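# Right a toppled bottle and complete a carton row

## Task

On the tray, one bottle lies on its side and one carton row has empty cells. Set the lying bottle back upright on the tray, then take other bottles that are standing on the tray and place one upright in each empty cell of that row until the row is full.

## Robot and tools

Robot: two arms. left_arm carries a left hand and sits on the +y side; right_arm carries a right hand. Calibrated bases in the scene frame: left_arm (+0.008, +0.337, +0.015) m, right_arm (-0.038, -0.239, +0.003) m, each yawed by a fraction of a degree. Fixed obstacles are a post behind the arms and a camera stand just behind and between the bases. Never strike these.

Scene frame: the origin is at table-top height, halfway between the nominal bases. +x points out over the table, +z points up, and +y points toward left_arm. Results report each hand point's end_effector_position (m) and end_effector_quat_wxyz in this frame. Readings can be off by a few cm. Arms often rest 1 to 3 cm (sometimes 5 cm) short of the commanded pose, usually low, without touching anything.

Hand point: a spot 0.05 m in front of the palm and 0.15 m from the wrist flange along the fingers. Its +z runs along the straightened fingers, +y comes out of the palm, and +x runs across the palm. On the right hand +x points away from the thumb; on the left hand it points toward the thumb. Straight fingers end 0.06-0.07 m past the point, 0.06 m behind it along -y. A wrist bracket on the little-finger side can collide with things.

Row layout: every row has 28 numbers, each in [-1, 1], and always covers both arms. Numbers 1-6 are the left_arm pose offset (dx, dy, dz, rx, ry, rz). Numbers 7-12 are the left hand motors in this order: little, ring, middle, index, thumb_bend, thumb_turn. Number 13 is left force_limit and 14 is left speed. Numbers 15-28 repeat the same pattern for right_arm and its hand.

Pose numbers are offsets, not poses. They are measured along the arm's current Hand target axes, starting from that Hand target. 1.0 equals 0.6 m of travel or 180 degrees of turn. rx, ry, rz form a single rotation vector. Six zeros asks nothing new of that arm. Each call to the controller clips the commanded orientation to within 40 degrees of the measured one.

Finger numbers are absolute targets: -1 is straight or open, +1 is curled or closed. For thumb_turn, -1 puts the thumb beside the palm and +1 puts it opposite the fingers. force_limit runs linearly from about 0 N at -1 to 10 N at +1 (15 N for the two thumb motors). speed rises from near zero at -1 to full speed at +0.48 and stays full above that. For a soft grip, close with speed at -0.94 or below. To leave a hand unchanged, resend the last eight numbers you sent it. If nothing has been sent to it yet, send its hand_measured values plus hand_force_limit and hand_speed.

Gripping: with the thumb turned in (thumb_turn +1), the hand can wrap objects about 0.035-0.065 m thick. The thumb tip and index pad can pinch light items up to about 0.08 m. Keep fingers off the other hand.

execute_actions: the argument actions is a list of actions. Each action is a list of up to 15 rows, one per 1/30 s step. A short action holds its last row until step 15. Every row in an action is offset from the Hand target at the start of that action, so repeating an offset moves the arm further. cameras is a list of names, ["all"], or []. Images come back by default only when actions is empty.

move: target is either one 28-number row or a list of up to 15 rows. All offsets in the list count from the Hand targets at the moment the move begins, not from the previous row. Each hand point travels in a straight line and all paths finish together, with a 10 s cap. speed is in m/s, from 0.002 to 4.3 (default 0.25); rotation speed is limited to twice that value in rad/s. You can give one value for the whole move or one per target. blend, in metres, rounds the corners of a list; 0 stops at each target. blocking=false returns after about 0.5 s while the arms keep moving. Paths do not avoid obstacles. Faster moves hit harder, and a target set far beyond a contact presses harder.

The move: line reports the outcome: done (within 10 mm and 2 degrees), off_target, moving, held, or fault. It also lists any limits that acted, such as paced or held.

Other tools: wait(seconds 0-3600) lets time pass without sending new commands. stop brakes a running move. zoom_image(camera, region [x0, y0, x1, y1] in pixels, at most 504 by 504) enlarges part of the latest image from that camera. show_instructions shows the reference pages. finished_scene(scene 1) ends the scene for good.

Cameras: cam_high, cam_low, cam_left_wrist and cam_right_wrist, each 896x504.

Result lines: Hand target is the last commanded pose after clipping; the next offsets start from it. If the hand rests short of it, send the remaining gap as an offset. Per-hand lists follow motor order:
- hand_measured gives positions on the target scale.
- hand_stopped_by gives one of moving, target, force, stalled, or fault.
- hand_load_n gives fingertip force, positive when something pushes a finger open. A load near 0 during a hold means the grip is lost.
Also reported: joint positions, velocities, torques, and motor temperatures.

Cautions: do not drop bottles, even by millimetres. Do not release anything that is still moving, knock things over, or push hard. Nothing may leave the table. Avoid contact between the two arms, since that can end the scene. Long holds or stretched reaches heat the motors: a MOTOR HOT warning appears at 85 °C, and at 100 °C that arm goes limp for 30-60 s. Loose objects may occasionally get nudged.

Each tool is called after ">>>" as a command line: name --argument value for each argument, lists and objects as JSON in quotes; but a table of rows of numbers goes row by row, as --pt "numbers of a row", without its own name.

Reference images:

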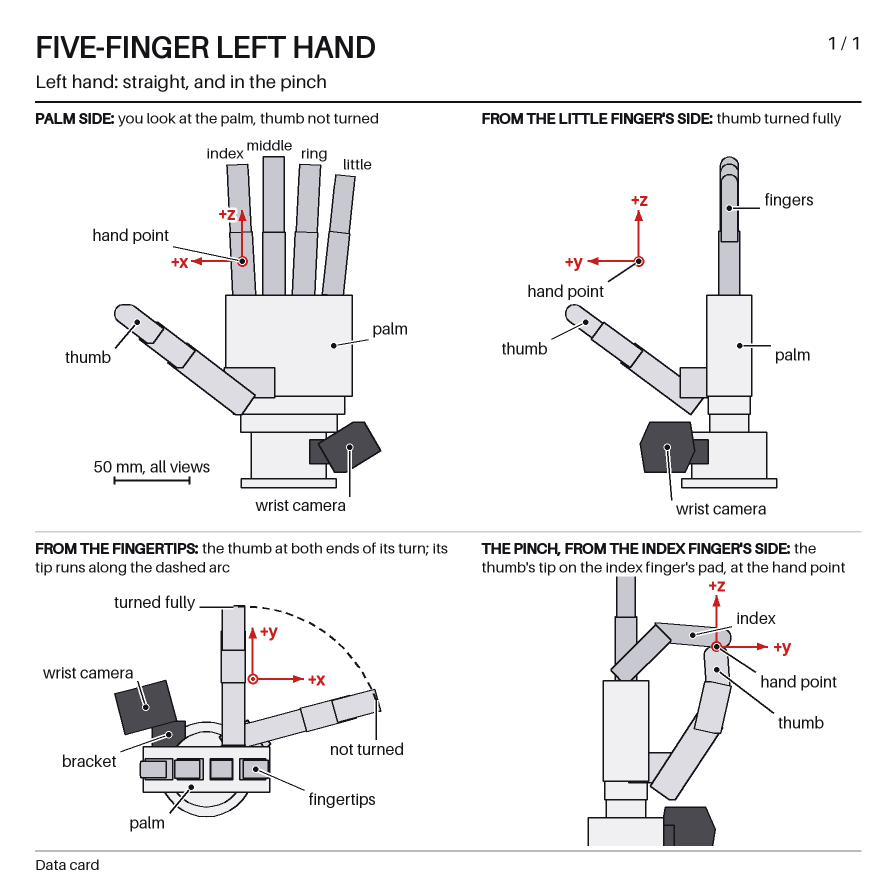

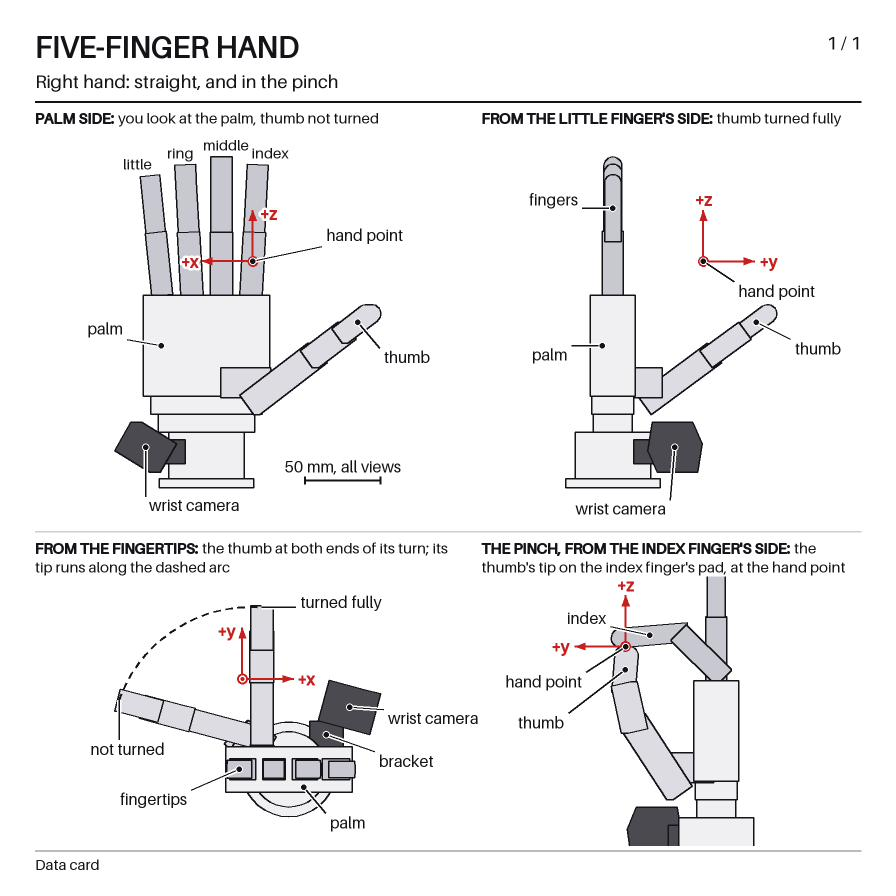

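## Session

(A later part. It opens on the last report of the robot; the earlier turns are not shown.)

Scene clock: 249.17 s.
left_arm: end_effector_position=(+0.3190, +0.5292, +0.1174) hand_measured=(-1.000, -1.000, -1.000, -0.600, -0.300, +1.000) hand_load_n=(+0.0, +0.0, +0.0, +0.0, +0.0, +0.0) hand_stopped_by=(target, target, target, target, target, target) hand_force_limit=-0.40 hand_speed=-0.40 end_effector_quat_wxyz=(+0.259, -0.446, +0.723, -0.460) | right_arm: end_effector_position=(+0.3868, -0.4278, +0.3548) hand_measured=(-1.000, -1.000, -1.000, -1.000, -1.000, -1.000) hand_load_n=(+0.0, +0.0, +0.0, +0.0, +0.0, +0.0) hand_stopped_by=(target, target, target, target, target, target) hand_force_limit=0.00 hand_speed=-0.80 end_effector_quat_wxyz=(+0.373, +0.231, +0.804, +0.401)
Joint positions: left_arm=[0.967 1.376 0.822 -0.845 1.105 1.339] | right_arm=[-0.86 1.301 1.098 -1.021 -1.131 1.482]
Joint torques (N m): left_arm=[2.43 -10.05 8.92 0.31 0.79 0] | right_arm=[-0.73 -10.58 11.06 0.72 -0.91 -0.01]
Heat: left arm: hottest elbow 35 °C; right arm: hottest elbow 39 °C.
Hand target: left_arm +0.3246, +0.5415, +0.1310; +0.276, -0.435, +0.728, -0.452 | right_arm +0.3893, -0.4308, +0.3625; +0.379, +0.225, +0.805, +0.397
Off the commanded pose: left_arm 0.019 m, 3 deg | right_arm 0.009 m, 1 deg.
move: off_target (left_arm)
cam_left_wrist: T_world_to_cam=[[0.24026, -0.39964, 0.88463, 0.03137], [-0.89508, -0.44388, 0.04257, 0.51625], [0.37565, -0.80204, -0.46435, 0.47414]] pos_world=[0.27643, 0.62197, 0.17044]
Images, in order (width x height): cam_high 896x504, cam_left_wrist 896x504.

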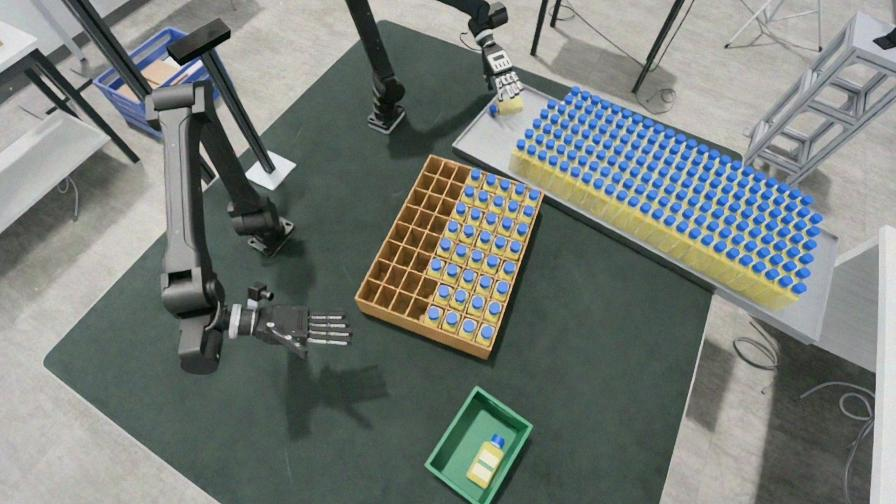

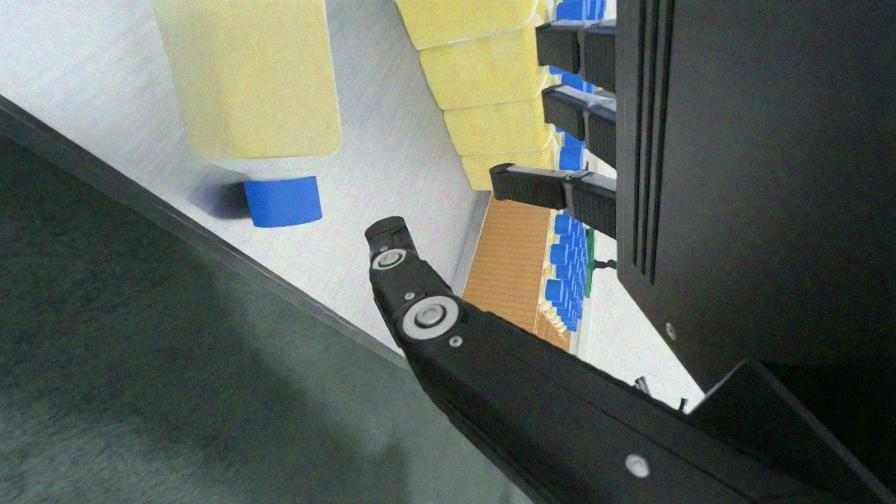

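>>> move --target '[-0.0719,0.0129,0.017,-0.033,0.0602,0.0303,-1,-1,-0.76,-0.76,-0.48,1,-0.4,-0.4,0,0,0,0,0,0,-1,-1,-1,-1,-1,-1,0,-0.8]' --cameras '["cam_left_wrist","cam_high"]' --speed 0.1

Scene clock: 283.00 s.
left_arm: end_effector_position=(+0.3403, +0.5703, +0.1162) hand_measured=(-1.000, -1.000, -0.760, -0.760, -0.480, +1.000) hand_load_n=(+0.0, +0.0, +0.5, +0.0, +0.0, +0.0) hand_stopped_by=(target, target, target, target, target, target) hand_force_limit=-0.40 hand_speed=-0.40 end_effector_quat_wxyz=(+0.201, -0.382, +0.786, -0.442) | right_arm: end_effector_position=(+0.3868, -0.4278, +0.3548) hand_measured=(-1.000, -1.000, -1.000, -1.000, -1.000, -1.000) hand_load_n=(+0.0, +0.0, +0.0, +0.0, +0.0, +0.0) hand_stopped_by=(target, target, target, target, target, target) hand_force_limit=0.00 hand_speed=-0.80 end_effector_quat_wxyz=(+0.373, +0.231, +0.804, +0.401)
Joint positions: left_arm=[0.931 1.585 1.093 -1.182 1.012 1.666] | right_arm=[-0.86 1.301 1.098 -1.021 -1.131 1.482]
Joint torques (N m): left_arm=[1.67 -10.52 8.99 -0.16 0.58 0.03] | right_arm=[-0.97 -10.81 10.99 0.65 -0.91 -0.01]
Heat: left arm: hottest elbow 35 °C; right arm: hottest elbow 39 °C.
Hand target: left_arm +0.3499, +0.5770, +0.1198; +0.204, -0.369, +0.793, -0.439 | right_arm +0.3893, -0.4308, +0.3625; +0.379, +0.225, +0.805, +0.397
Off the commanded pose: left_arm 0.012 m, 2 deg | right_arm 0.009 m, 1 deg.
move: off_target (left_arm)
cam_left_wrist: T_world_to_cam=[[0.21702, -0.50022, 0.83826, 0.1145], [-0.95922, -0.26862, 0.08804, 0.47017], [0.18113, -0.82318, -0.53811, 0.5854]] pos_world=[0.32011, 0.66546, 0.17763]
Images, in order (width x height): cam_high 896x504, cam_left_wrist 896x504.

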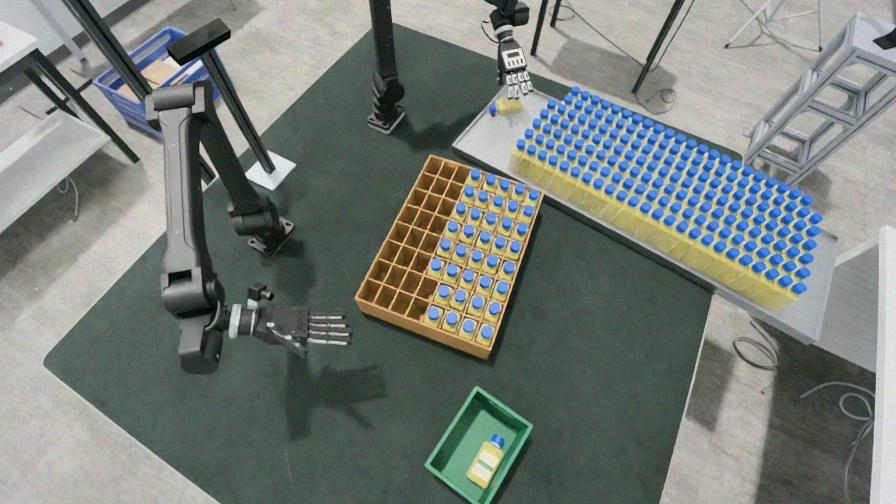

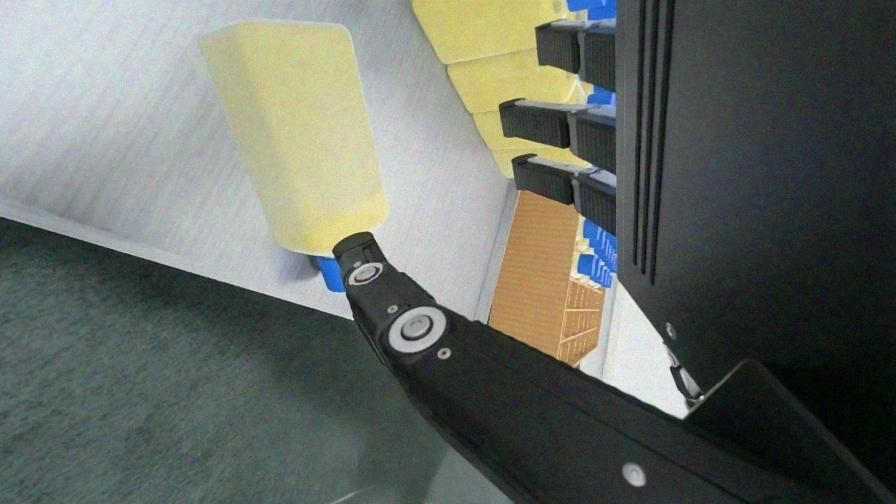

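>>> move --target '[0.0055,0.0612,0.0337,0,0,0,-1,-1,-0.76,-0.76,-0.48,1,-0.4,-0.4,0,0,0,0,0,0,-1,-1,-1,-1,-1,-1,0,-0.8]' --cameras '["cam_left_wrist"]' --speed 0.06

Scene clock: 307.40 s.
left_arm: end_effector_position=(+0.3438, +0.5757, +0.0853) hand_measured=(-1.000, -1.000, -0.760, -0.760, -0.480, +1.000) hand_load_n=(+0.0, +0.0, +0.0, +0.0, +0.0, +0.0) hand_stopped_by=(target, target, target, target, target, target) hand_force_limit=-0.40 hand_speed=-0.40 end_effector_quat_wxyz=(+0.205, -0.376, +0.789, -0.440) | right_arm: end_effector_position=(+0.3868, -0.4278, +0.3548) hand_measured=(-1.000, -1.000, -1.000, -1.000, -1.000, -1.000) hand_load_n=(+0.0, +0.0, +0.0, +0.0, +0.0, +0.0) hand_stopped_by=(target, target, target, target, target, target) hand_force_limit=0.00 hand_speed=-0.80 end_effector_quat_wxyz=(+0.373, +0.231, +0.804, +0.401)
Joint positions: left_arm=[0.931 1.638 1.069 -1.1 1.011 1.679] | right_arm=[-0.86 1.301 1.098 -1.021 -1.131 1.482]
Joint torques (N m): left_arm=[1.61 -11.63 5.79 0.75 0.6 0.06] | right_arm=[-0.85 -10.87 10.93 0.7 -0.91 -0.01]
Heat: left arm: hottest elbow 36 °C; right arm: hottest elbow 39 °C.
Hand target: left_arm +0.3460, +0.5760, +0.0780; +0.204, -0.369, +0.793, -0.439 | right_arm +0.3893, -0.4308, +0.3625; +0.379, +0.225, +0.805, +0.397
Off the commanded pose: left_arm 0.008 m, 1 deg | right_arm 0.009 m, 1 deg.
move: done
cam_left_wrist: T_world_to_cam=[[0.20643, -0.51146, 0.83415, 0.15277], [-0.96177, -0.26284, 0.07685, 0.47628], [0.17994, -0.81812, -0.54617, 0.57086]] pos_world=[0.32382, 0.67035, 0.14775]

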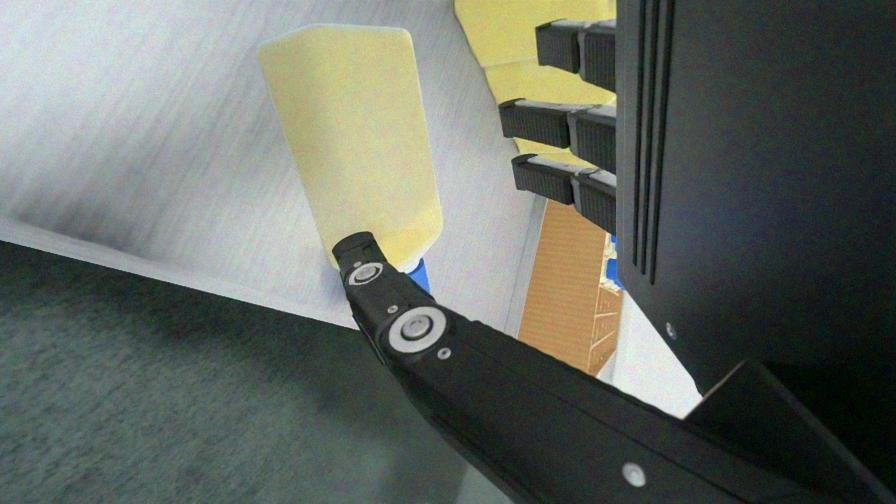

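>>> move --target '[-0.001,0.051,0.0262,0,0,0,-1,-1,-0.76,-0.76,-0.48,1,-0.4,-0.4,0,0,0,0,0,0,-1,-1,-1,-1,-1,-1,0,-0.8]' --cameras '["cam_left_wrist"]' --speed 0.04

Scene clock: 314.97 s.
left_arm: end_effector_position=(+0.3443, +0.5768, +0.0522) hand_measured=(-1.000, -1.000, -0.760, -0.760, -0.480, +1.000) hand_load_n=(-0.5, +0.0, +0.0, +0.0, +0.0, +0.5) hand_stopped_by=(target, target, target, target, target, target) hand_force_limit=-0.40 hand_speed=-0.40 end_effector_quat_wxyz=(+0.205, -0.373, +0.791, -0.440) | right_arm: end_effector_position=(+0.3868, -0.4278, +0.3548) hand_measured=(-1.000, -1.000, -1.000, -1.000, -1.000, -1.000) hand_load_n=(+0.0, +0.0, +0.0, +0.0, +0.0, +0.0) hand_stopped_by=(target, target, target, target, target, target) hand_force_limit=0.00 hand_speed=-0.80 end_effector_quat_wxyz=(+0.373, +0.231, +0.804, +0.401)
Joint positions: left_arm=[0.931 1.696 1.039 -1.02 1.01 1.691] | right_arm=[-0.86 1.301 1.098 -1.021 -1.131 1.482]
Joint torques (N m): left_arm=[1.73 -12.28 5.39 0.76 0.62 0.03] | right_arm=[-0.56 -10.81 10.99 0.68 -0.91 -0.01]
Heat: left arm: hottest elbow 36 °C; right arm: hottest elbow 39 °C.
Hand target: left_arm +0.3441, +0.5784, +0.0437; +0.204, -0.369, +0.793, -0.439 | right_arm +0.3893, -0.4308, +0.3625; +0.379, +0.225, +0.805, +0.397
Off the commanded pose: left_arm 0.009 m, 1 deg | right_arm 0.009 m, 1 deg.
move: done
cam_left_wrist: T_world_to_cam=[[0.20162, -0.51492, 0.83319, 0.18461], [-0.96359, -0.25678, 0.07448, 0.47674], [0.1756, -0.81787, -0.54795, 0.55493]] pos_world=[0.32472, 0.67135, 0.11475]

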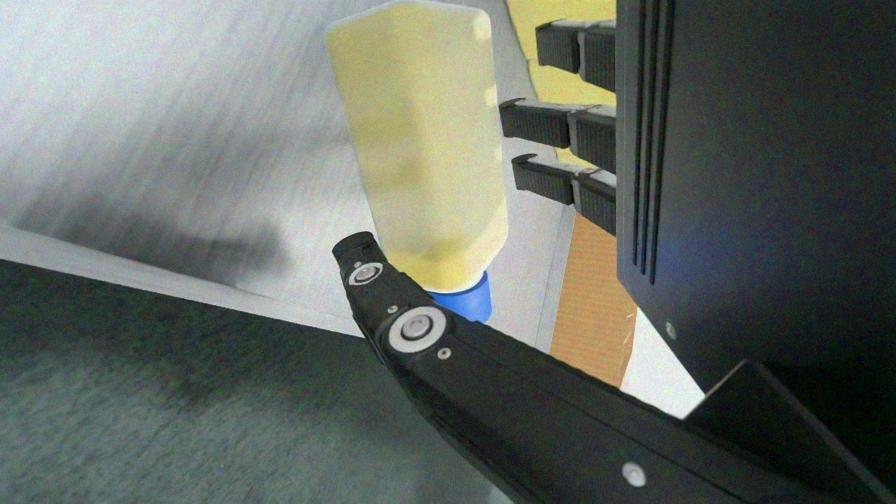

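>>> move --target '[0,0,0,0,0,0,-1,-1,0.0,0.0,-0.38,1,-0.4,-0.88,0,0,0,0,0,0,-1,-1,-1,-1,-1,-1,0,-0.8]' --cameras '["cam_left_wrist"]' --speed 0.04

Scene clock: 320.03 s.
left_arm: end_effector_position=(+0.3458, +0.5761, +0.0532) hand_measured=(-1.000, -1.000, -0.372, -0.326, -0.380, +1.000) hand_load_n=(+0.5, +0.0, +2.0, +4.5, +2.5, +0.5) hand_stopped_by=(target, target, force, force, target, target) hand_force_limit=-0.40 hand_speed=-0.88 end_effector_quat_wxyz=(+0.207, -0.372, +0.789, -0.443) | right_arm: end_effector_position=(+0.3868, -0.4278, +0.3548) hand_measured=(-1.000, -1.000, -1.000, -1.000, -1.000, -1.000) hand_load_n=(+0.0, +0.0, +0.0, +0.0, -0.5, +0.0) hand_stopped_by=(target, target, target, target, target, target) hand_force_limit=0.00 hand_speed=-0.80 end_effector_quat_wxyz=(+0.373, +0.231, +0.804, +0.401)
Joint positions: left_arm=[0.93 1.696 1.039 -1.02 1.019 1.692] | right_arm=[-0.86 1.301 1.098 -1.021 -1.131 1.482]
Joint torques (N m): left_arm=[2.08 -11.22 5.61 0.66 0.28 0.05] | right_arm=[-0.79 -10.81 11 0.7 -0.92 0]
Heat: left arm: hottest elbow 36 °C; right arm: hottest elbow 39 °C.
Hand target: left_arm +0.3441, +0.5783, +0.0437; +0.204, -0.369, +0.793, -0.439 | right_arm +0.3893, -0.4308, +0.3625; +0.379, +0.225, +0.805, +0.397
Off the commanded pose: left_arm 0.010 m, 1 deg | right_arm 0.009 m, 1 deg.
move: done
cam_left_wrist: T_world_to_cam=[[0.19496, -0.51164, 0.83679, 0.18319], [-0.9642, -0.25634, 0.06791, 0.47828], [0.17975, -0.82007, -0.5433, 0.55425]] pos_world=[0.32581, 0.67085, 0.11535]

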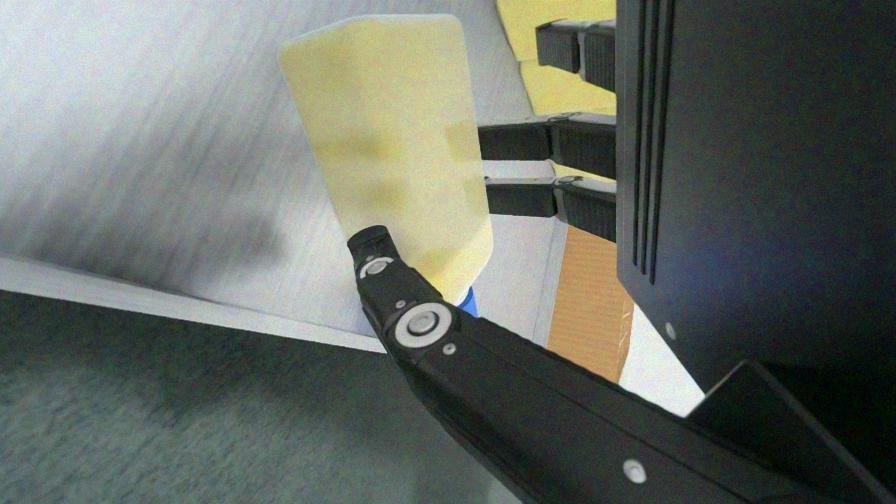

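>>> move --target '[0,0,0,0,0,0,-1,-1,0.02,0.02,-0.34,1,0.1,-0.88,0,0,0,0,0,0,-1,-1,-1,-1,-1,-1,0,-0.8]' --cameras '["cam_left_wrist"]' --speed 0.04

Scene clock: 322.57 s.
left_arm: end_effector_position=(+0.3461, +0.5759, +0.0535) hand_measured=(-1.000, -1.000, -0.330, -0.306, -0.346, +1.000) hand_load_n=(+0.0, +0.0, +6.5, +6.0, +8.0, +1.5) hand_stopped_by=(target, target, force, force, target, target) hand_force_limit=0.10 hand_speed=-0.88 end_effector_quat_wxyz=(+0.208, -0.371, +0.789, -0.444) | right_arm: end_effector_position=(+0.3868, -0.4278, +0.3548) hand_measured=(-1.000, -1.000, -1.000, -1.000, -1.000, -1.000) hand_load_n=(+0.0, +0.0, +0.0, +0.0, +0.0, +0.0) hand_stopped_by=(target, target, target, target, target, target) hand_force_limit=0.00 hand_speed=-0.80 end_effector_quat_wxyz=(+0.373, +0.231, +0.804, +0.401)
Joint positions: left_arm=[0.93 1.696 1.039 -1.02 1.021 1.692] | right_arm=[-0.86 1.301 1.098 -1.021 -1.131 1.482]
Joint torques (N m): left_arm=[2.2 -11.58 5.65 0.57 0.18 0.04] | right_arm=[-0.67 -10.81 10.96 0.65 -0.91 0]
Heat: left arm: hottest elbow 36 °C; right arm: hottest elbow 39 °C.
Hand target: left_arm +0.3442, +0.5783, +0.0437; +0.204, -0.369, +0.793, -0.439 | right_arm +0.3893, -0.4308, +0.3625; +0.379, +0.225, +0.805, +0.397
Off the commanded pose: left_arm 0.010 m, 1 deg | right_arm 0.009 m, 1 deg.
move: done
cam_left_wrist: T_world_to_cam=[[0.19348, -0.51049, 0.83783, 0.18263], [-0.96427, -0.25645, 0.06642, 0.47862], [0.18096, -0.82075, -0.54187, 0.5541]] pos_world=[0.32591, 0.67075, 0.11544]

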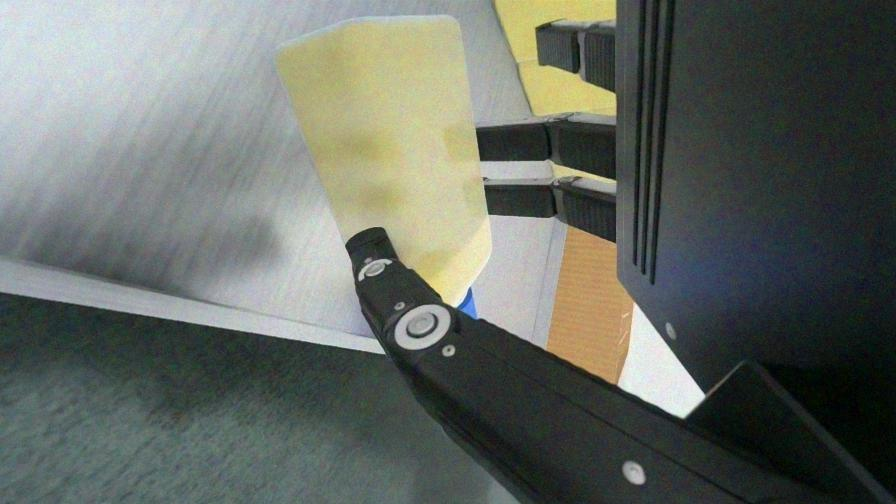

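>>> move --target '[0,-0.1074,-0.0671,0,0,0,-1,-1,0.02,0.02,-0.34,1,0.1,-0.88,0,0,0,0,0,0,-1,-1,-1,-1,-1,-1,0,-0.8]' --cameras '["cam_left_wrist","cam_high"]' --speed 0.05

Scene clock: 326.33 s.
left_arm: end_effector_position=(+0.3354, +0.5659, +0.0992) hand_measured=(-1.000, -1.000, -0.330, -0.306, -0.346, +1.000) hand_load_n=(+0.0, +0.0, +4.5, +5.0, +9.0, +1.5) hand_stopped_by=(target, target, force, force, target, target) hand_force_limit=0.10 hand_speed=-0.88 end_effector_quat_wxyz=(+0.182, -0.382, +0.787, -0.449) | right_arm: end_effector_position=(+0.3868, -0.4278, +0.3548) hand_measured=(-1.000, -1.000, -1.000, -1.000, -1.000, -1.000) hand_load_n=(+0.0, +0.0, +0.0, +0.0, -0.5, +0.0) hand_stopped_by=(target, target, target, target, target, target) hand_force_limit=0.00 hand_speed=-0.80 end_effector_quat_wxyz=(+0.373, +0.231, +0.804, +0.401)
Joint positions: left_arm=[0.93 1.624 1.086 -1.198 1.004 1.699] | right_arm=[-0.86 1.301 1.098 -1.021 -1.131 1.482]
Joint torques (N m): left_arm=[2.37 -14.92 9.13 -0.42 0.87 -0.04] | right_arm=[-0.73 -10.87 11.02 0.65 -0.92 -0.01]
Heat: left arm: hottest elbow 36 °C; right arm: hottest elbow 39 °C.
Hand target: left_arm +0.3444, +0.5783, +0.1198; +0.204, -0.369, +0.793, -0.439 | right_arm +0.3893, -0.4308, +0.3625; +0.379, +0.225, +0.805, +0.397
Off the commanded pose: left_arm 0.026 m, 3 deg | right_arm 0.009 m, 1 deg.
move: off_target (left_arm)
cam_left_wrist: T_world_to_cam=[[0.22792, -0.48387, 0.84494, 0.11404], [-0.96172, -0.24749, 0.11769, 0.45174], [0.15216, -0.83942, -0.52175, 0.59077]] pos_world=[0.31856, 0.66288, 0.15871]
Images, in order (width x height): cam_high 896x504, cam_left_wrist 896x504.

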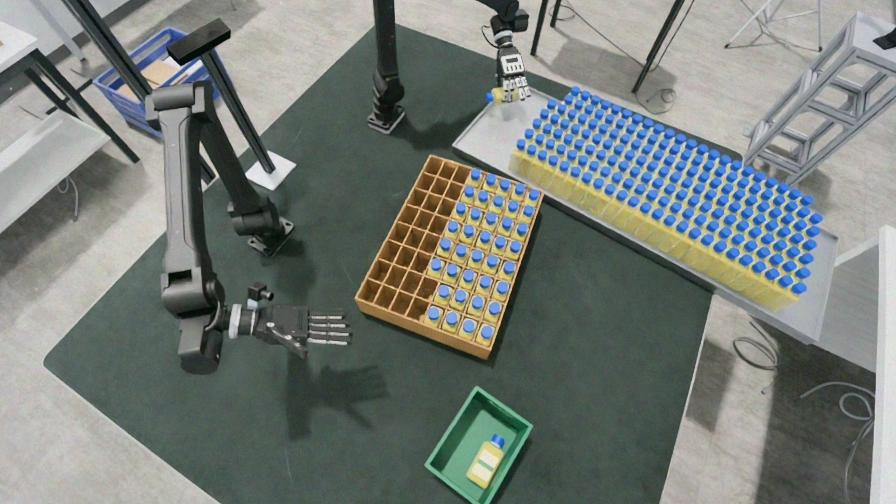

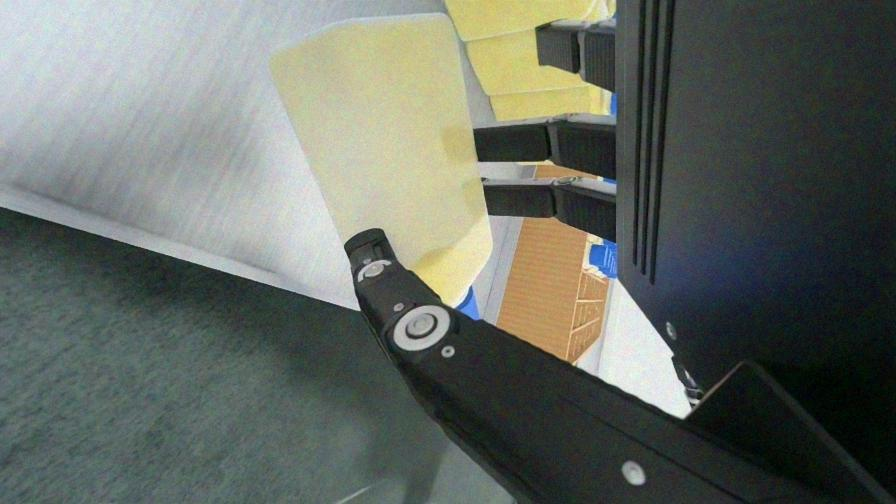

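>>> move --target '[0.0735,-0.0965,0.091,0,-0.1884,-0.1178,-1,-1,0.02,0.02,-0.34,1,0.1,-0.88,0,0,0,0,0,0,-1,-1,-1,-1,-1,-1,0,-0.8]' --cameras '["cam_left_wrist","cam_high"]' --speed 0.07

Scene clock: 350.27 s.
left_arm: end_effector_position=(+0.3666, +0.4955, +0.1257) hand_measured=(-1.000, -1.000, -0.330, -0.306, -0.346, +1.000) hand_load_n=(+0.0, +0.0, +4.5, +5.0, +9.0, +2.0) hand_stopped_by=(target, target, force, force, target, target) hand_force_limit=0.10 hand_speed=-0.88 end_effector_quat_wxyz=(-0.324, +0.628, -0.623, +0.336) | right_arm: end_effector_position=(+0.3868, -0.4278, +0.3548) hand_measured=(-1.000, -1.000, -1.000, -1.000, -1.000, -1.000) hand_load_n=(+0.0, +0.0, +0.0, +0.0, +0.0, +0.0) hand_stopped_by=(target, target, target, target, target, target) hand_force_limit=0.00 hand_speed=-0.80 end_effector_quat_wxyz=(+0.373, +0.231, +0.804, +0.401)
Joint positions: left_arm=[0.681 1.094 0.606 -0.244 0.565 0.427] | right_arm=[-0.86 1.301 1.098 -1.021 -1.131 1.482]
Joint torques (N m): left_arm=[1.49 -7.82 7.97 2.74 0.27 -0.26] | right_arm=[-0.56 -10.75 10.97 0.7 -0.91 0]
Heat: left arm: hottest shoulder 35 °C; right arm: hottest elbow 40 °C.
Hand target: left_arm +0.3748, +0.4951, +0.1399; -0.342, +0.618, -0.619, +0.342 | right_arm +0.3893, -0.4308, +0.3625; +0.379, +0.225, +0.805, +0.397
Off the commanded pose: left_arm 0.016 m, 3 deg | right_arm 0.009 m, 1 deg.
move: off_target (left_arm)
cam_left_wrist: T_world_to_cam=[[0.51824, -0.25797, 0.8154, -0.16421], [-0.57574, -0.81026, 0.10958, 0.59958], [0.63242, -0.52625, -0.56843, 0.21529]] pos_world=[0.29414, 0.55675, 0.19057]
Images, in order (width x height): cam_high 896x504, cam_left_wrist 896x504.

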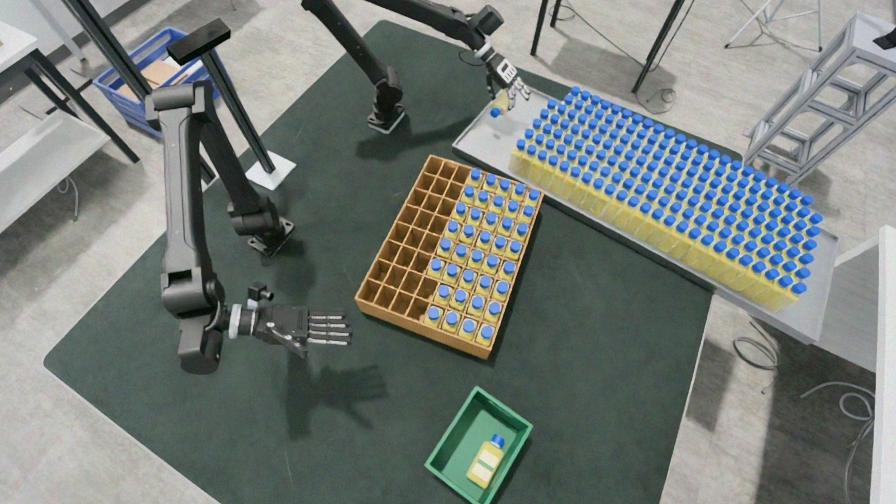

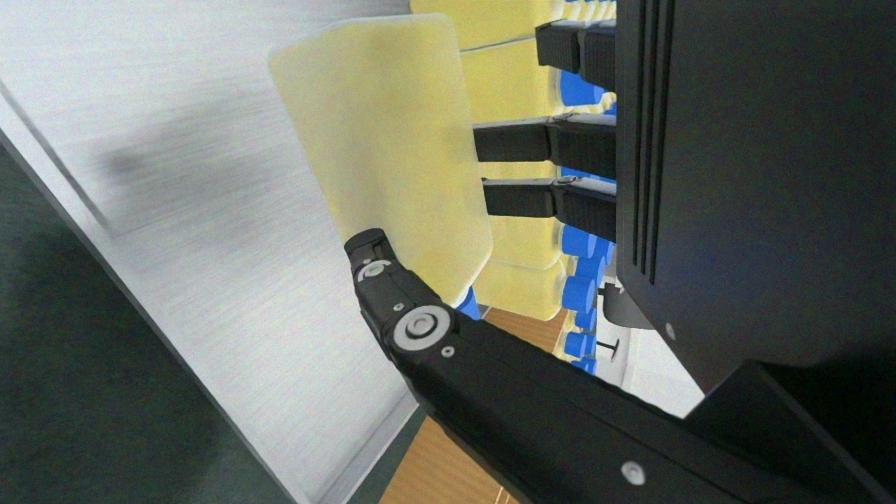

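>>> move --target '[0,0.0775,0.0487,0.0167,0,0,-1,-1,0.02,0.02,-0.34,1,0.1,-0.88,0,0,0,0,0,0,-1,-1,-1,-1,-1,-1,0,-0.8]' --cameras '["cam_left_wrist"]' --speed 0.05

Scene clock: 358.73 s.
left_arm: end_effector_position=(+0.3689, +0.4908, +0.0787) hand_measured=(-1.000, -1.000, -0.330, -0.306, -0.346, +1.000) hand_load_n=(+0.0, +0.0, +4.5, +5.0, +9.0, +2.0) hand_stopped_by=(target, target, force, force, target, target) hand_force_limit=0.10 hand_speed=-0.88 end_effector_quat_wxyz=(-0.350, +0.611, -0.617, +0.352) | right_arm: end_effector_position=(+0.3868, -0.4278, +0.3548) hand_measured=(-1.000, -1.000, -1.000, -1.000, -1.000, -1.000) hand_load_n=(+0.0, +0.0, +0.0, +0.0, +0.0, +0.0) hand_stopped_by=(target, target, target, target, target, target) hand_force_limit=0.00 hand_speed=-0.80 end_effector_quat_wxyz=(+0.373, +0.231, +0.804, +0.401)
Joint positions: left_arm=[0.681 1.181 0.478 0.045 0.59 0.407] | right_arm=[-0.86 1.301 1.098 -1.021 -1.131 1.482]
Joint torques (N m): left_arm=[2.61 -5.6 7.13 2.92 0.59 -0.32] | right_arm=[-0.62 -10.7 10.97 0.66 -0.92 -0.01]
Heat: left arm: hottest elbow 36 °C; right arm: hottest elbow 40 °C.
Hand target: left_arm +0.3748, +0.4951, +0.0848; -0.358, +0.609, -0.610, +0.359 | right_arm +0.3893, -0.4308, +0.3625; +0.379, +0.225, +0.805, +0.397
Off the commanded pose: left_arm 0.010 m, 2 deg | right_arm 0.009 m, 1 deg.
move: done
cam_left_wrist: T_world_to_cam=[[0.46048, -0.2775, 0.84318, -0.09963], [-0.58782, -0.80709, 0.0554, 0.60945], [0.66514, -0.52115, -0.53478, 0.16753]] pos_world=[0.29269, 0.55154, 0.13984]

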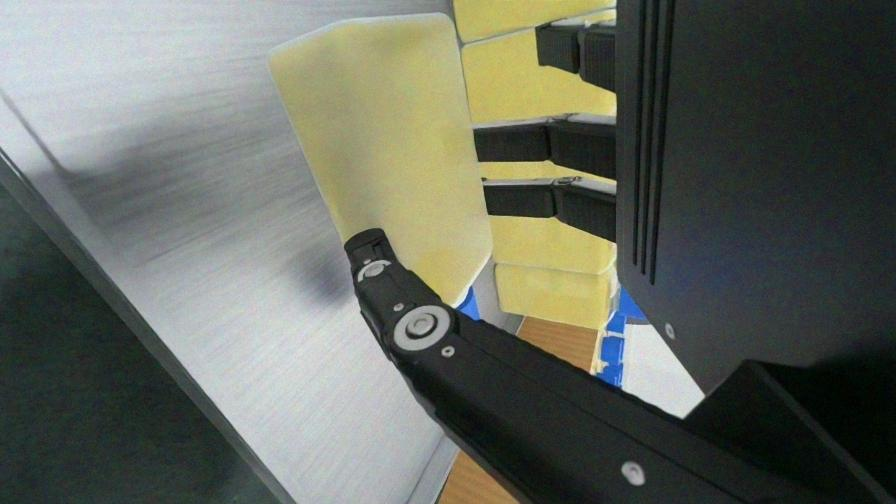

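>>> move --target '[0,0.0282,0.0177,0,0,0,-1,-1,0.02,0.02,-0.34,1,0.1,-0.88,0,0,0,0,0,0,-1,-1,-1,-1,-1,-1,0,-0.8]' --cameras '["cam_left_wrist"]' --speed 0.04

Scene clock: 362.50 s.
left_arm: end_effector_position=(+0.3701, +0.4917, +0.0597) hand_measured=(-1.000, -1.000, -0.330, -0.306, -0.346, +1.000) hand_load_n=(+0.0, +0.0, +4.5, +5.0, +9.0, +2.0) hand_stopped_by=(target, target, force, force, target, target) hand_force_limit=0.10 hand_speed=-0.88 end_effector_quat_wxyz=(-0.350, +0.611, -0.617, +0.352) | right_arm: end_effector_position=(+0.3868, -0.4278, +0.3548) hand_measured=(-1.000, -1.000, -1.000, -1.000, -1.000, -1.000) hand_load_n=(+0.0, +0.0, +0.0, +0.0, +0.0, +0.0) hand_stopped_by=(target, target, target, target, target, target) hand_force_limit=0.00 hand_speed=-0.80 end_effector_quat_wxyz=(+0.373, +0.231, +0.804, +0.401)
Joint positions: left_arm=[0.681 1.241 0.454 0.132 0.59 0.406] | right_arm=[-0.86 1.301 1.098 -1.021 -1.131 1.482]
Joint torques (N m): left_arm=[2.08 -5.89 6.67 2.91 0.5 -0.3] | right_arm=[-0.73 -10.64 10.95 0.64 -0.93 -0.01]
Heat: left arm: hottest elbow 36 °C; right arm: hottest elbow 40 °C.
Hand target: left_arm +0.3758, +0.4951, +0.0648; -0.358, +0.609, -0.610, +0.358 | right_arm +0.3893, -0.4308, +0.3625; +0.379, +0.225, +0.805, +0.397
Off the commanded pose: left_arm 0.008 m, 1 deg | right_arm 0.009 m, 1 deg.
move: done
cam_left_wrist: T_world_to_cam=[[0.45898, -0.27751, 0.84399, -0.08338], [-0.58732, -0.80756, 0.05387, 0.61197], [0.66662, -0.52042, -0.53364, 0.15616]] pos_world=[0.29359, 0.55234, 0.12073]

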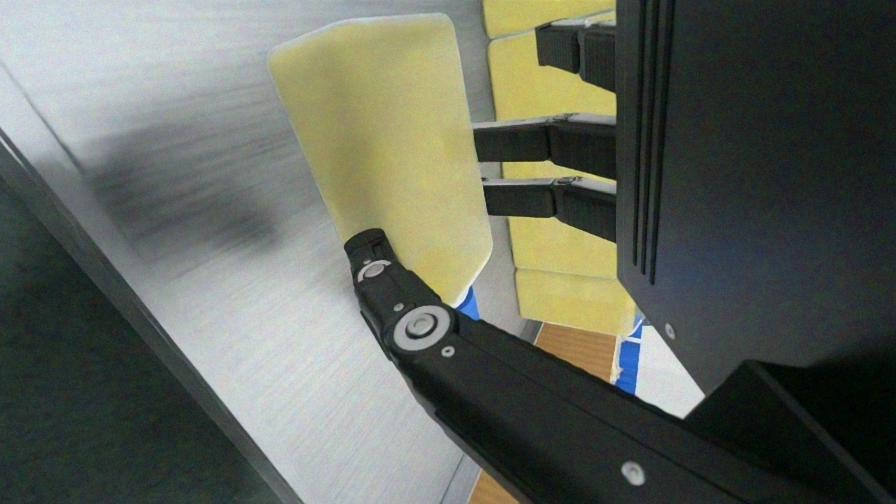

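>>> move --target '[0,0.0113,0.0071,0,0,0,-1,-1,0.02,0.02,-0.34,1,0.1,-0.88,0,0,0,0,0,0,-1,-1,-1,-1,-1,-1,0,-0.8]' --cameras '["cam_left_wrist"]' --speed 0.03

Scene clock: 364.33 s.
left_arm: end_effector_position=(+0.3733, +0.4938, +0.0576) hand_measured=(-1.000, -1.000, -0.330, -0.306, -0.346, +1.000) hand_load_n=(+0.0, +0.0, +4.5, +5.5, +9.0, +2.0) hand_stopped_by=(target, target, force, force, target, target) hand_force_limit=0.10 hand_speed=-0.88 end_effector_quat_wxyz=(-0.357, +0.607, -0.615, +0.354) | right_arm: end_effector_position=(+0.3868, -0.4278, +0.3548) hand_measured=(-1.000, -1.000, -1.000, -1.000, -1.000, -1.000) hand_load_n=(+0.0, +0.0, +0.0, +0.0, +0.0, +0.0) hand_stopped_by=(target, target, target, target, target, target) hand_force_limit=0.00 hand_speed=-0.80 end_effector_quat_wxyz=(+0.373, +0.231, +0.804, +0.401)
Joint positions: left_arm=[0.681 1.258 0.45 0.17 0.591 0.401] | right_arm=[-0.86 1.301 1.098 -1.021 -1.131 1.482]
Joint torques (N m): left_arm=[2.55 -5.36 6.3 2.76 0.4 -0.27] | right_arm=[-0.67 -10.87 11 0.7 -0.92 0]
Heat: left arm: hottest elbow 36 °C; right arm: hottest elbow 40 °C.
Hand target: left_arm +0.3763, +0.4951, +0.0569; -0.358, +0.609, -0.610, +0.358 | right_arm +0.3893, -0.4308, +0.3625; +0.379, +0.225, +0.805, +0.397
Off the commanded pose: left_arm 0.003 m, 1 deg | right_arm 0.009 m, 1 deg.
move: done
cam_left_wrist: T_world_to_cam=[[0.448, -0.2825, 0.84823, -0.07611], [-0.58702, -0.80855, 0.04075, 0.6169], [0.67432, -0.51618, -0.52806, 0.14867]] pos_world=[0.29598, 0.55403, 0.11793]

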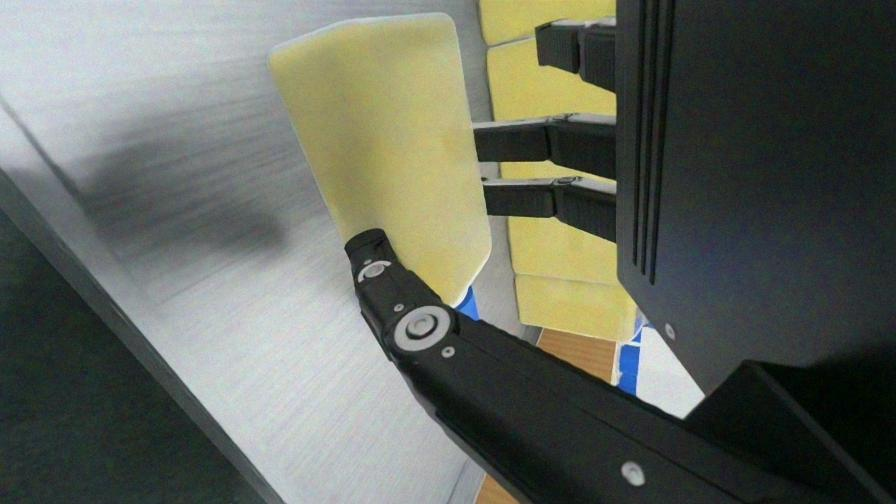

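>>> move --target '[0,0.0070,0.0045,0,0,0,-1,-1,0.02,0.02,-0.34,1,0.1,-0.88,0,0,0,0,0,0,-1,-1,-1,-1,-1,-1,0,-0.8]' --cameras '["cam_left_wrist"]' --speed 0.03

Scene clock: 366.37 s.
left_arm: end_effector_position=(+0.3757, +0.4950, +0.0573) hand_measured=(-1.000, -1.000, -0.330, -0.306, -0.346, +1.000) hand_load_n=(+0.0, +0.0, +4.5, +5.5, +8.5, +2.5) hand_stopped_by=(target, target, force, force, target, target) hand_force_limit=0.10 hand_speed=-0.88 end_effector_quat_wxyz=(-0.361, +0.606, -0.613, +0.357) | right_arm: end_effector_position=(+0.3868, -0.4278, +0.3548) hand_measured=(-1.000, -1.000, -1.000, -1.000, -1.000, -1.000) hand_load_n=(+0.0, +0.0, +0.0, +0.0, -0.5, +0.0) hand_stopped_by=(target, target, target, target, target, target) hand_force_limit=0.00 hand_speed=-0.80 end_effector_quat_wxyz=(+0.373, +0.231, +0.804, +0.401)
Joint positions: left_arm=[0.681 1.268 0.448 0.195 0.592 0.394] | right_arm=[-0.86 1.301 1.098 -1.021 -1.131 1.482]
Joint torques (N m): left_arm=[2.49 -4.72 5.9 2.73 0.31 -0.19] | right_arm=[-0.67 -10.81 10.95 0.69 -0.91 -0.01]
Heat: left arm: hottest elbow 36 °C; right arm: hottest elbow 40 °C.
Hand target: left_arm +0.3767, +0.4952, +0.0520; -0.358, +0.609, -0.610, +0.358 | right_arm +0.3893, -0.4308, +0.3625; +0.379, +0.225, +0.805, +0.397
Off the commanded pose: left_arm 0.005 m, 1 deg | right_arm 0.009 m, 1 deg.
move: done
cam_left_wrist: T_world_to_cam=[[0.43944, -0.28276, 0.8526, -0.07348], [-0.58548, -0.81001, 0.03313, 0.61976], [0.68125, -0.51374, -0.5215, 0.14324]] pos_world=[0.29757, 0.55483, 0.11682]

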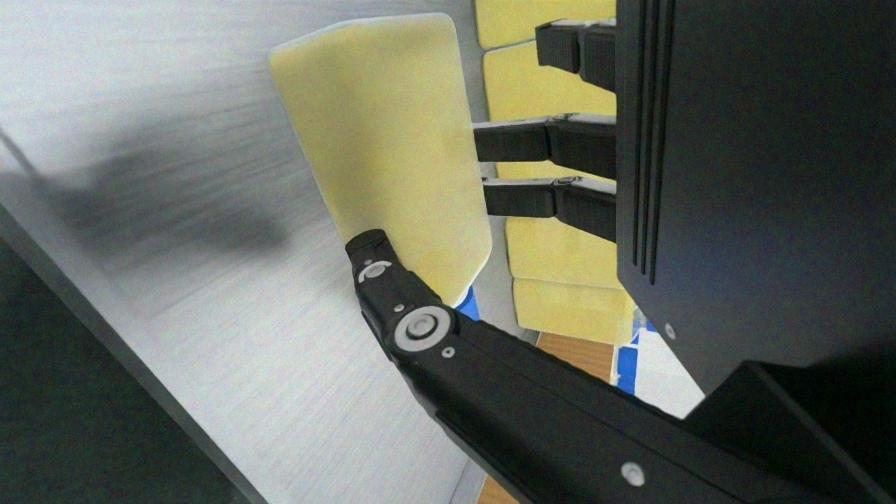

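>>> move --target '[0,-0.0045,-0.003,0,0,0,-1,-1,-0.5,-0.5,-0.42,1,0.1,-0.85,0,0,0,0,0,0,-1,-1,-1,-1,-1,-1,0,-0.8]' --cameras '["cam_left_wrist","cam_high"]' --speed 0.03

Scene clock: 368.93 s.
left_arm: end_effector_position=(+0.3754, +0.4948, +0.0570) hand_measured=(-1.000, -1.000, -0.500, -0.500, -0.420, +1.000) hand_load_n=(+0.0, +0.0, +0.0, +0.5, +0.0, +0.0) hand_stopped_by=(target, target, target, target, target, target) hand_force_limit=0.10 hand_speed=-0.85 end_effector_quat_wxyz=(-0.361, +0.606, -0.613, +0.357) | right_arm: end_effector_position=(+0.3868, -0.4278, +0.3548) hand_measured=(-1.000, -1.000, -1.000, -1.000, -1.000, -1.000) hand_load_n=(+0.0, +0.0, +0.0, -0.5, +0.0, +0.0) hand_stopped_by=(target, target, target, target, target, target) hand_force_limit=0.00 hand_speed=-0.80 end_effector_quat_wxyz=(+0.373, +0.231, +0.804, +0.401)
Joint positions: left_arm=[0.681 1.268 0.447 0.195 0.592 0.394] | right_arm=[-0.86 1.301 1.098 -1.021 -1.131 1.482]
Joint torques (N m): left_arm=[1.73 -5.66 6.17 2.06 0.34 -0.22] | right_arm=[-0.73 -10.81 11 0.69 -0.93 0.01]
Heat: left arm: hottest elbow 36 °C; right arm: hottest elbow 40 °C.
Hand target: left_arm +0.3763, +0.4951, +0.0552; -0.358, +0.609, -0.610, +0.358 | right_arm +0.3893, -0.4308, +0.3625; +0.379, +0.225, +0.805, +0.397
Off the commanded pose: left_arm 0.002 m, 1 deg | right_arm 0.009 m, 1 deg.
move: done
cam_left_wrist: T_world_to_cam=[[0.43996, -0.28225, 0.85251, -0.07362], [-0.58545, -0.81, 0.03397, 0.61938], [0.68094, -0.51404, -0.52161, 0.14339]] pos_world=[0.29737, 0.55463, 0.11652]
Images, in order (width x height): cam_high 896x504, cam_left_wrist 896x504.

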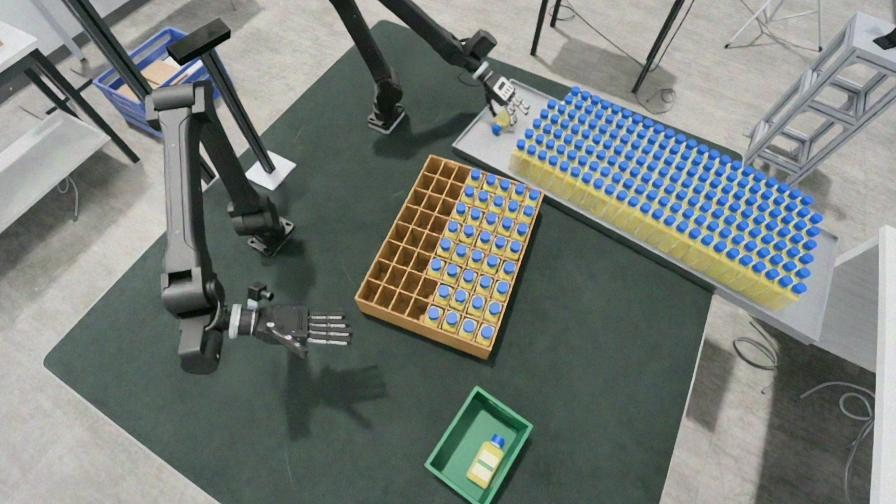

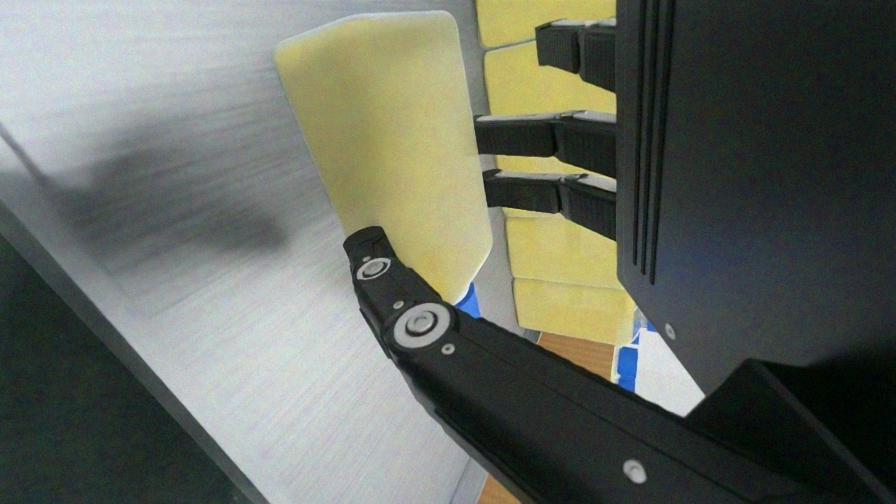

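>>> move --target '[0,-0.113,-0.071,0,0,0,-1,-1,-0.85,-0.85,-0.5,1,0.1,-0.4,0,0,0,0,0,0,-1,-1,-1,-1,-1,-1,0,-0.8]' --cameras '["cam_left_wrist","cam_high"]' --speed 0.06

Scene clock: 372.70 s.
left_arm: end_effector_position=(+0.3634, +0.4838, +0.1149) hand_measured=(-1.000, -1.000, -0.850, -0.850, -0.500, +1.000) hand_load_n=(+0.0, +0.0, +0.0, -0.5, +0.0, +0.0) hand_stopped_by=(target, target, target, target, target, target) hand_force_limit=0.10 hand_speed=-0.40 end_effector_quat_wxyz=(-0.342, +0.616, -0.614, +0.357) | right_arm: end_effector_position=(+0.3868, -0.4278, +0.3548) hand_measured=(-1.000, -1.000, -1.000, -1.000, -1.000, -1.000) hand_load_n=(+0.0, +0.0, +0.0, -0.5, +0.0, +0.0) hand_stopped_by=(target, target, target, target, target, target) hand_force_limit=0.00 hand_speed=-0.80 end_effector_quat_wxyz=(+0.373, +0.231, +0.804, +0.401)
Joint positions: left_arm=[0.681 1.072 0.524 -0.119 0.597 0.394] | right_arm=[-0.86 1.301 1.098 -1.021 -1.131 1.482]
Joint torques (N m): left_arm=[2.84 -5.89 10.18 1.32 0.44 -0.11] | right_arm=[-0.73 -10.93 10.97 0.68 -0.92 0.01]
Heat: left arm: hottest elbow 36 °C; right arm: hottest elbow 40 °C.
Hand target: left_arm +0.3721, +0.4951, +0.1351; -0.358, +0.609, -0.610, +0.358 | right_arm +0.3893, -0.4308, +0.3625; +0.379, +0.225, +0.805, +0.397
Off the commanded pose: left_arm 0.025 m, 2 deg | right_arm 0.009 m, 1 deg.
move: off_target (left_arm)
cam_left_wrist: T_world_to_cam=[[0.46518, -0.25921, 0.84641, -0.14045], [-0.58673, -0.80625, 0.07555, 0.59541], [0.66284, -0.53176, -0.52714, 0.19203]] pos_world=[0.2874, 0.54575, 0.17512]
Images, in order (width x height): cam_high 896x504, cam_left_wrist 896x504.

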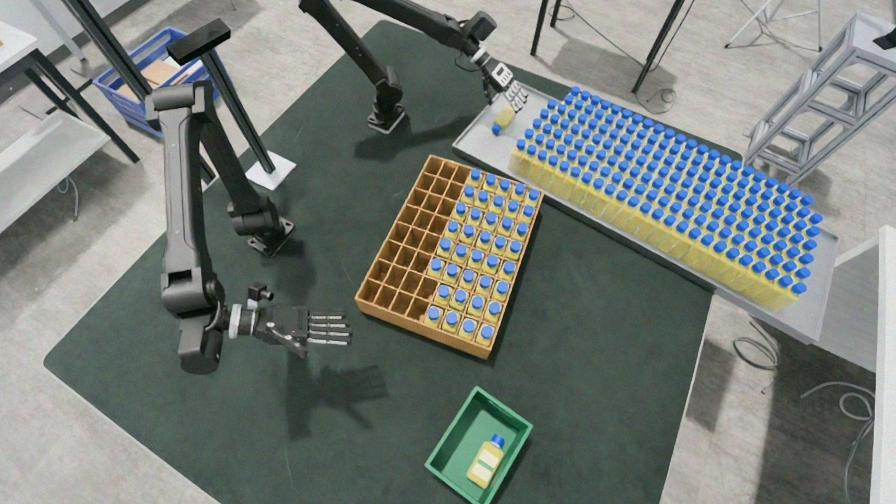

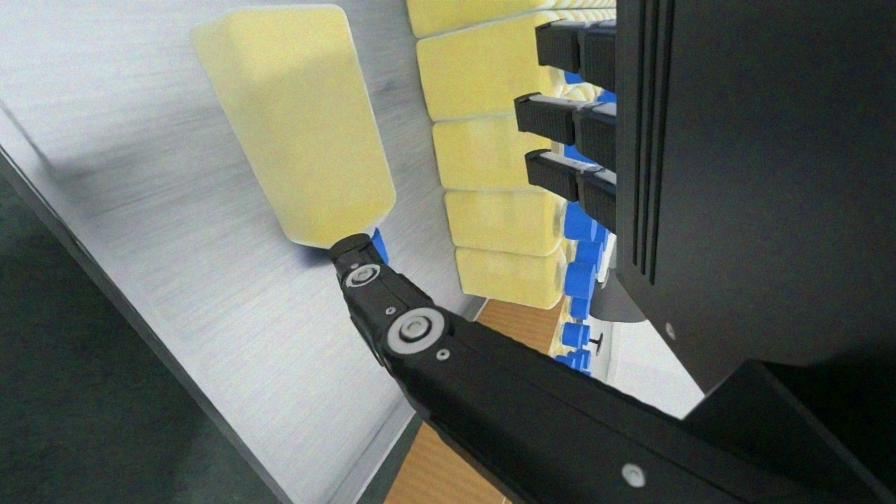

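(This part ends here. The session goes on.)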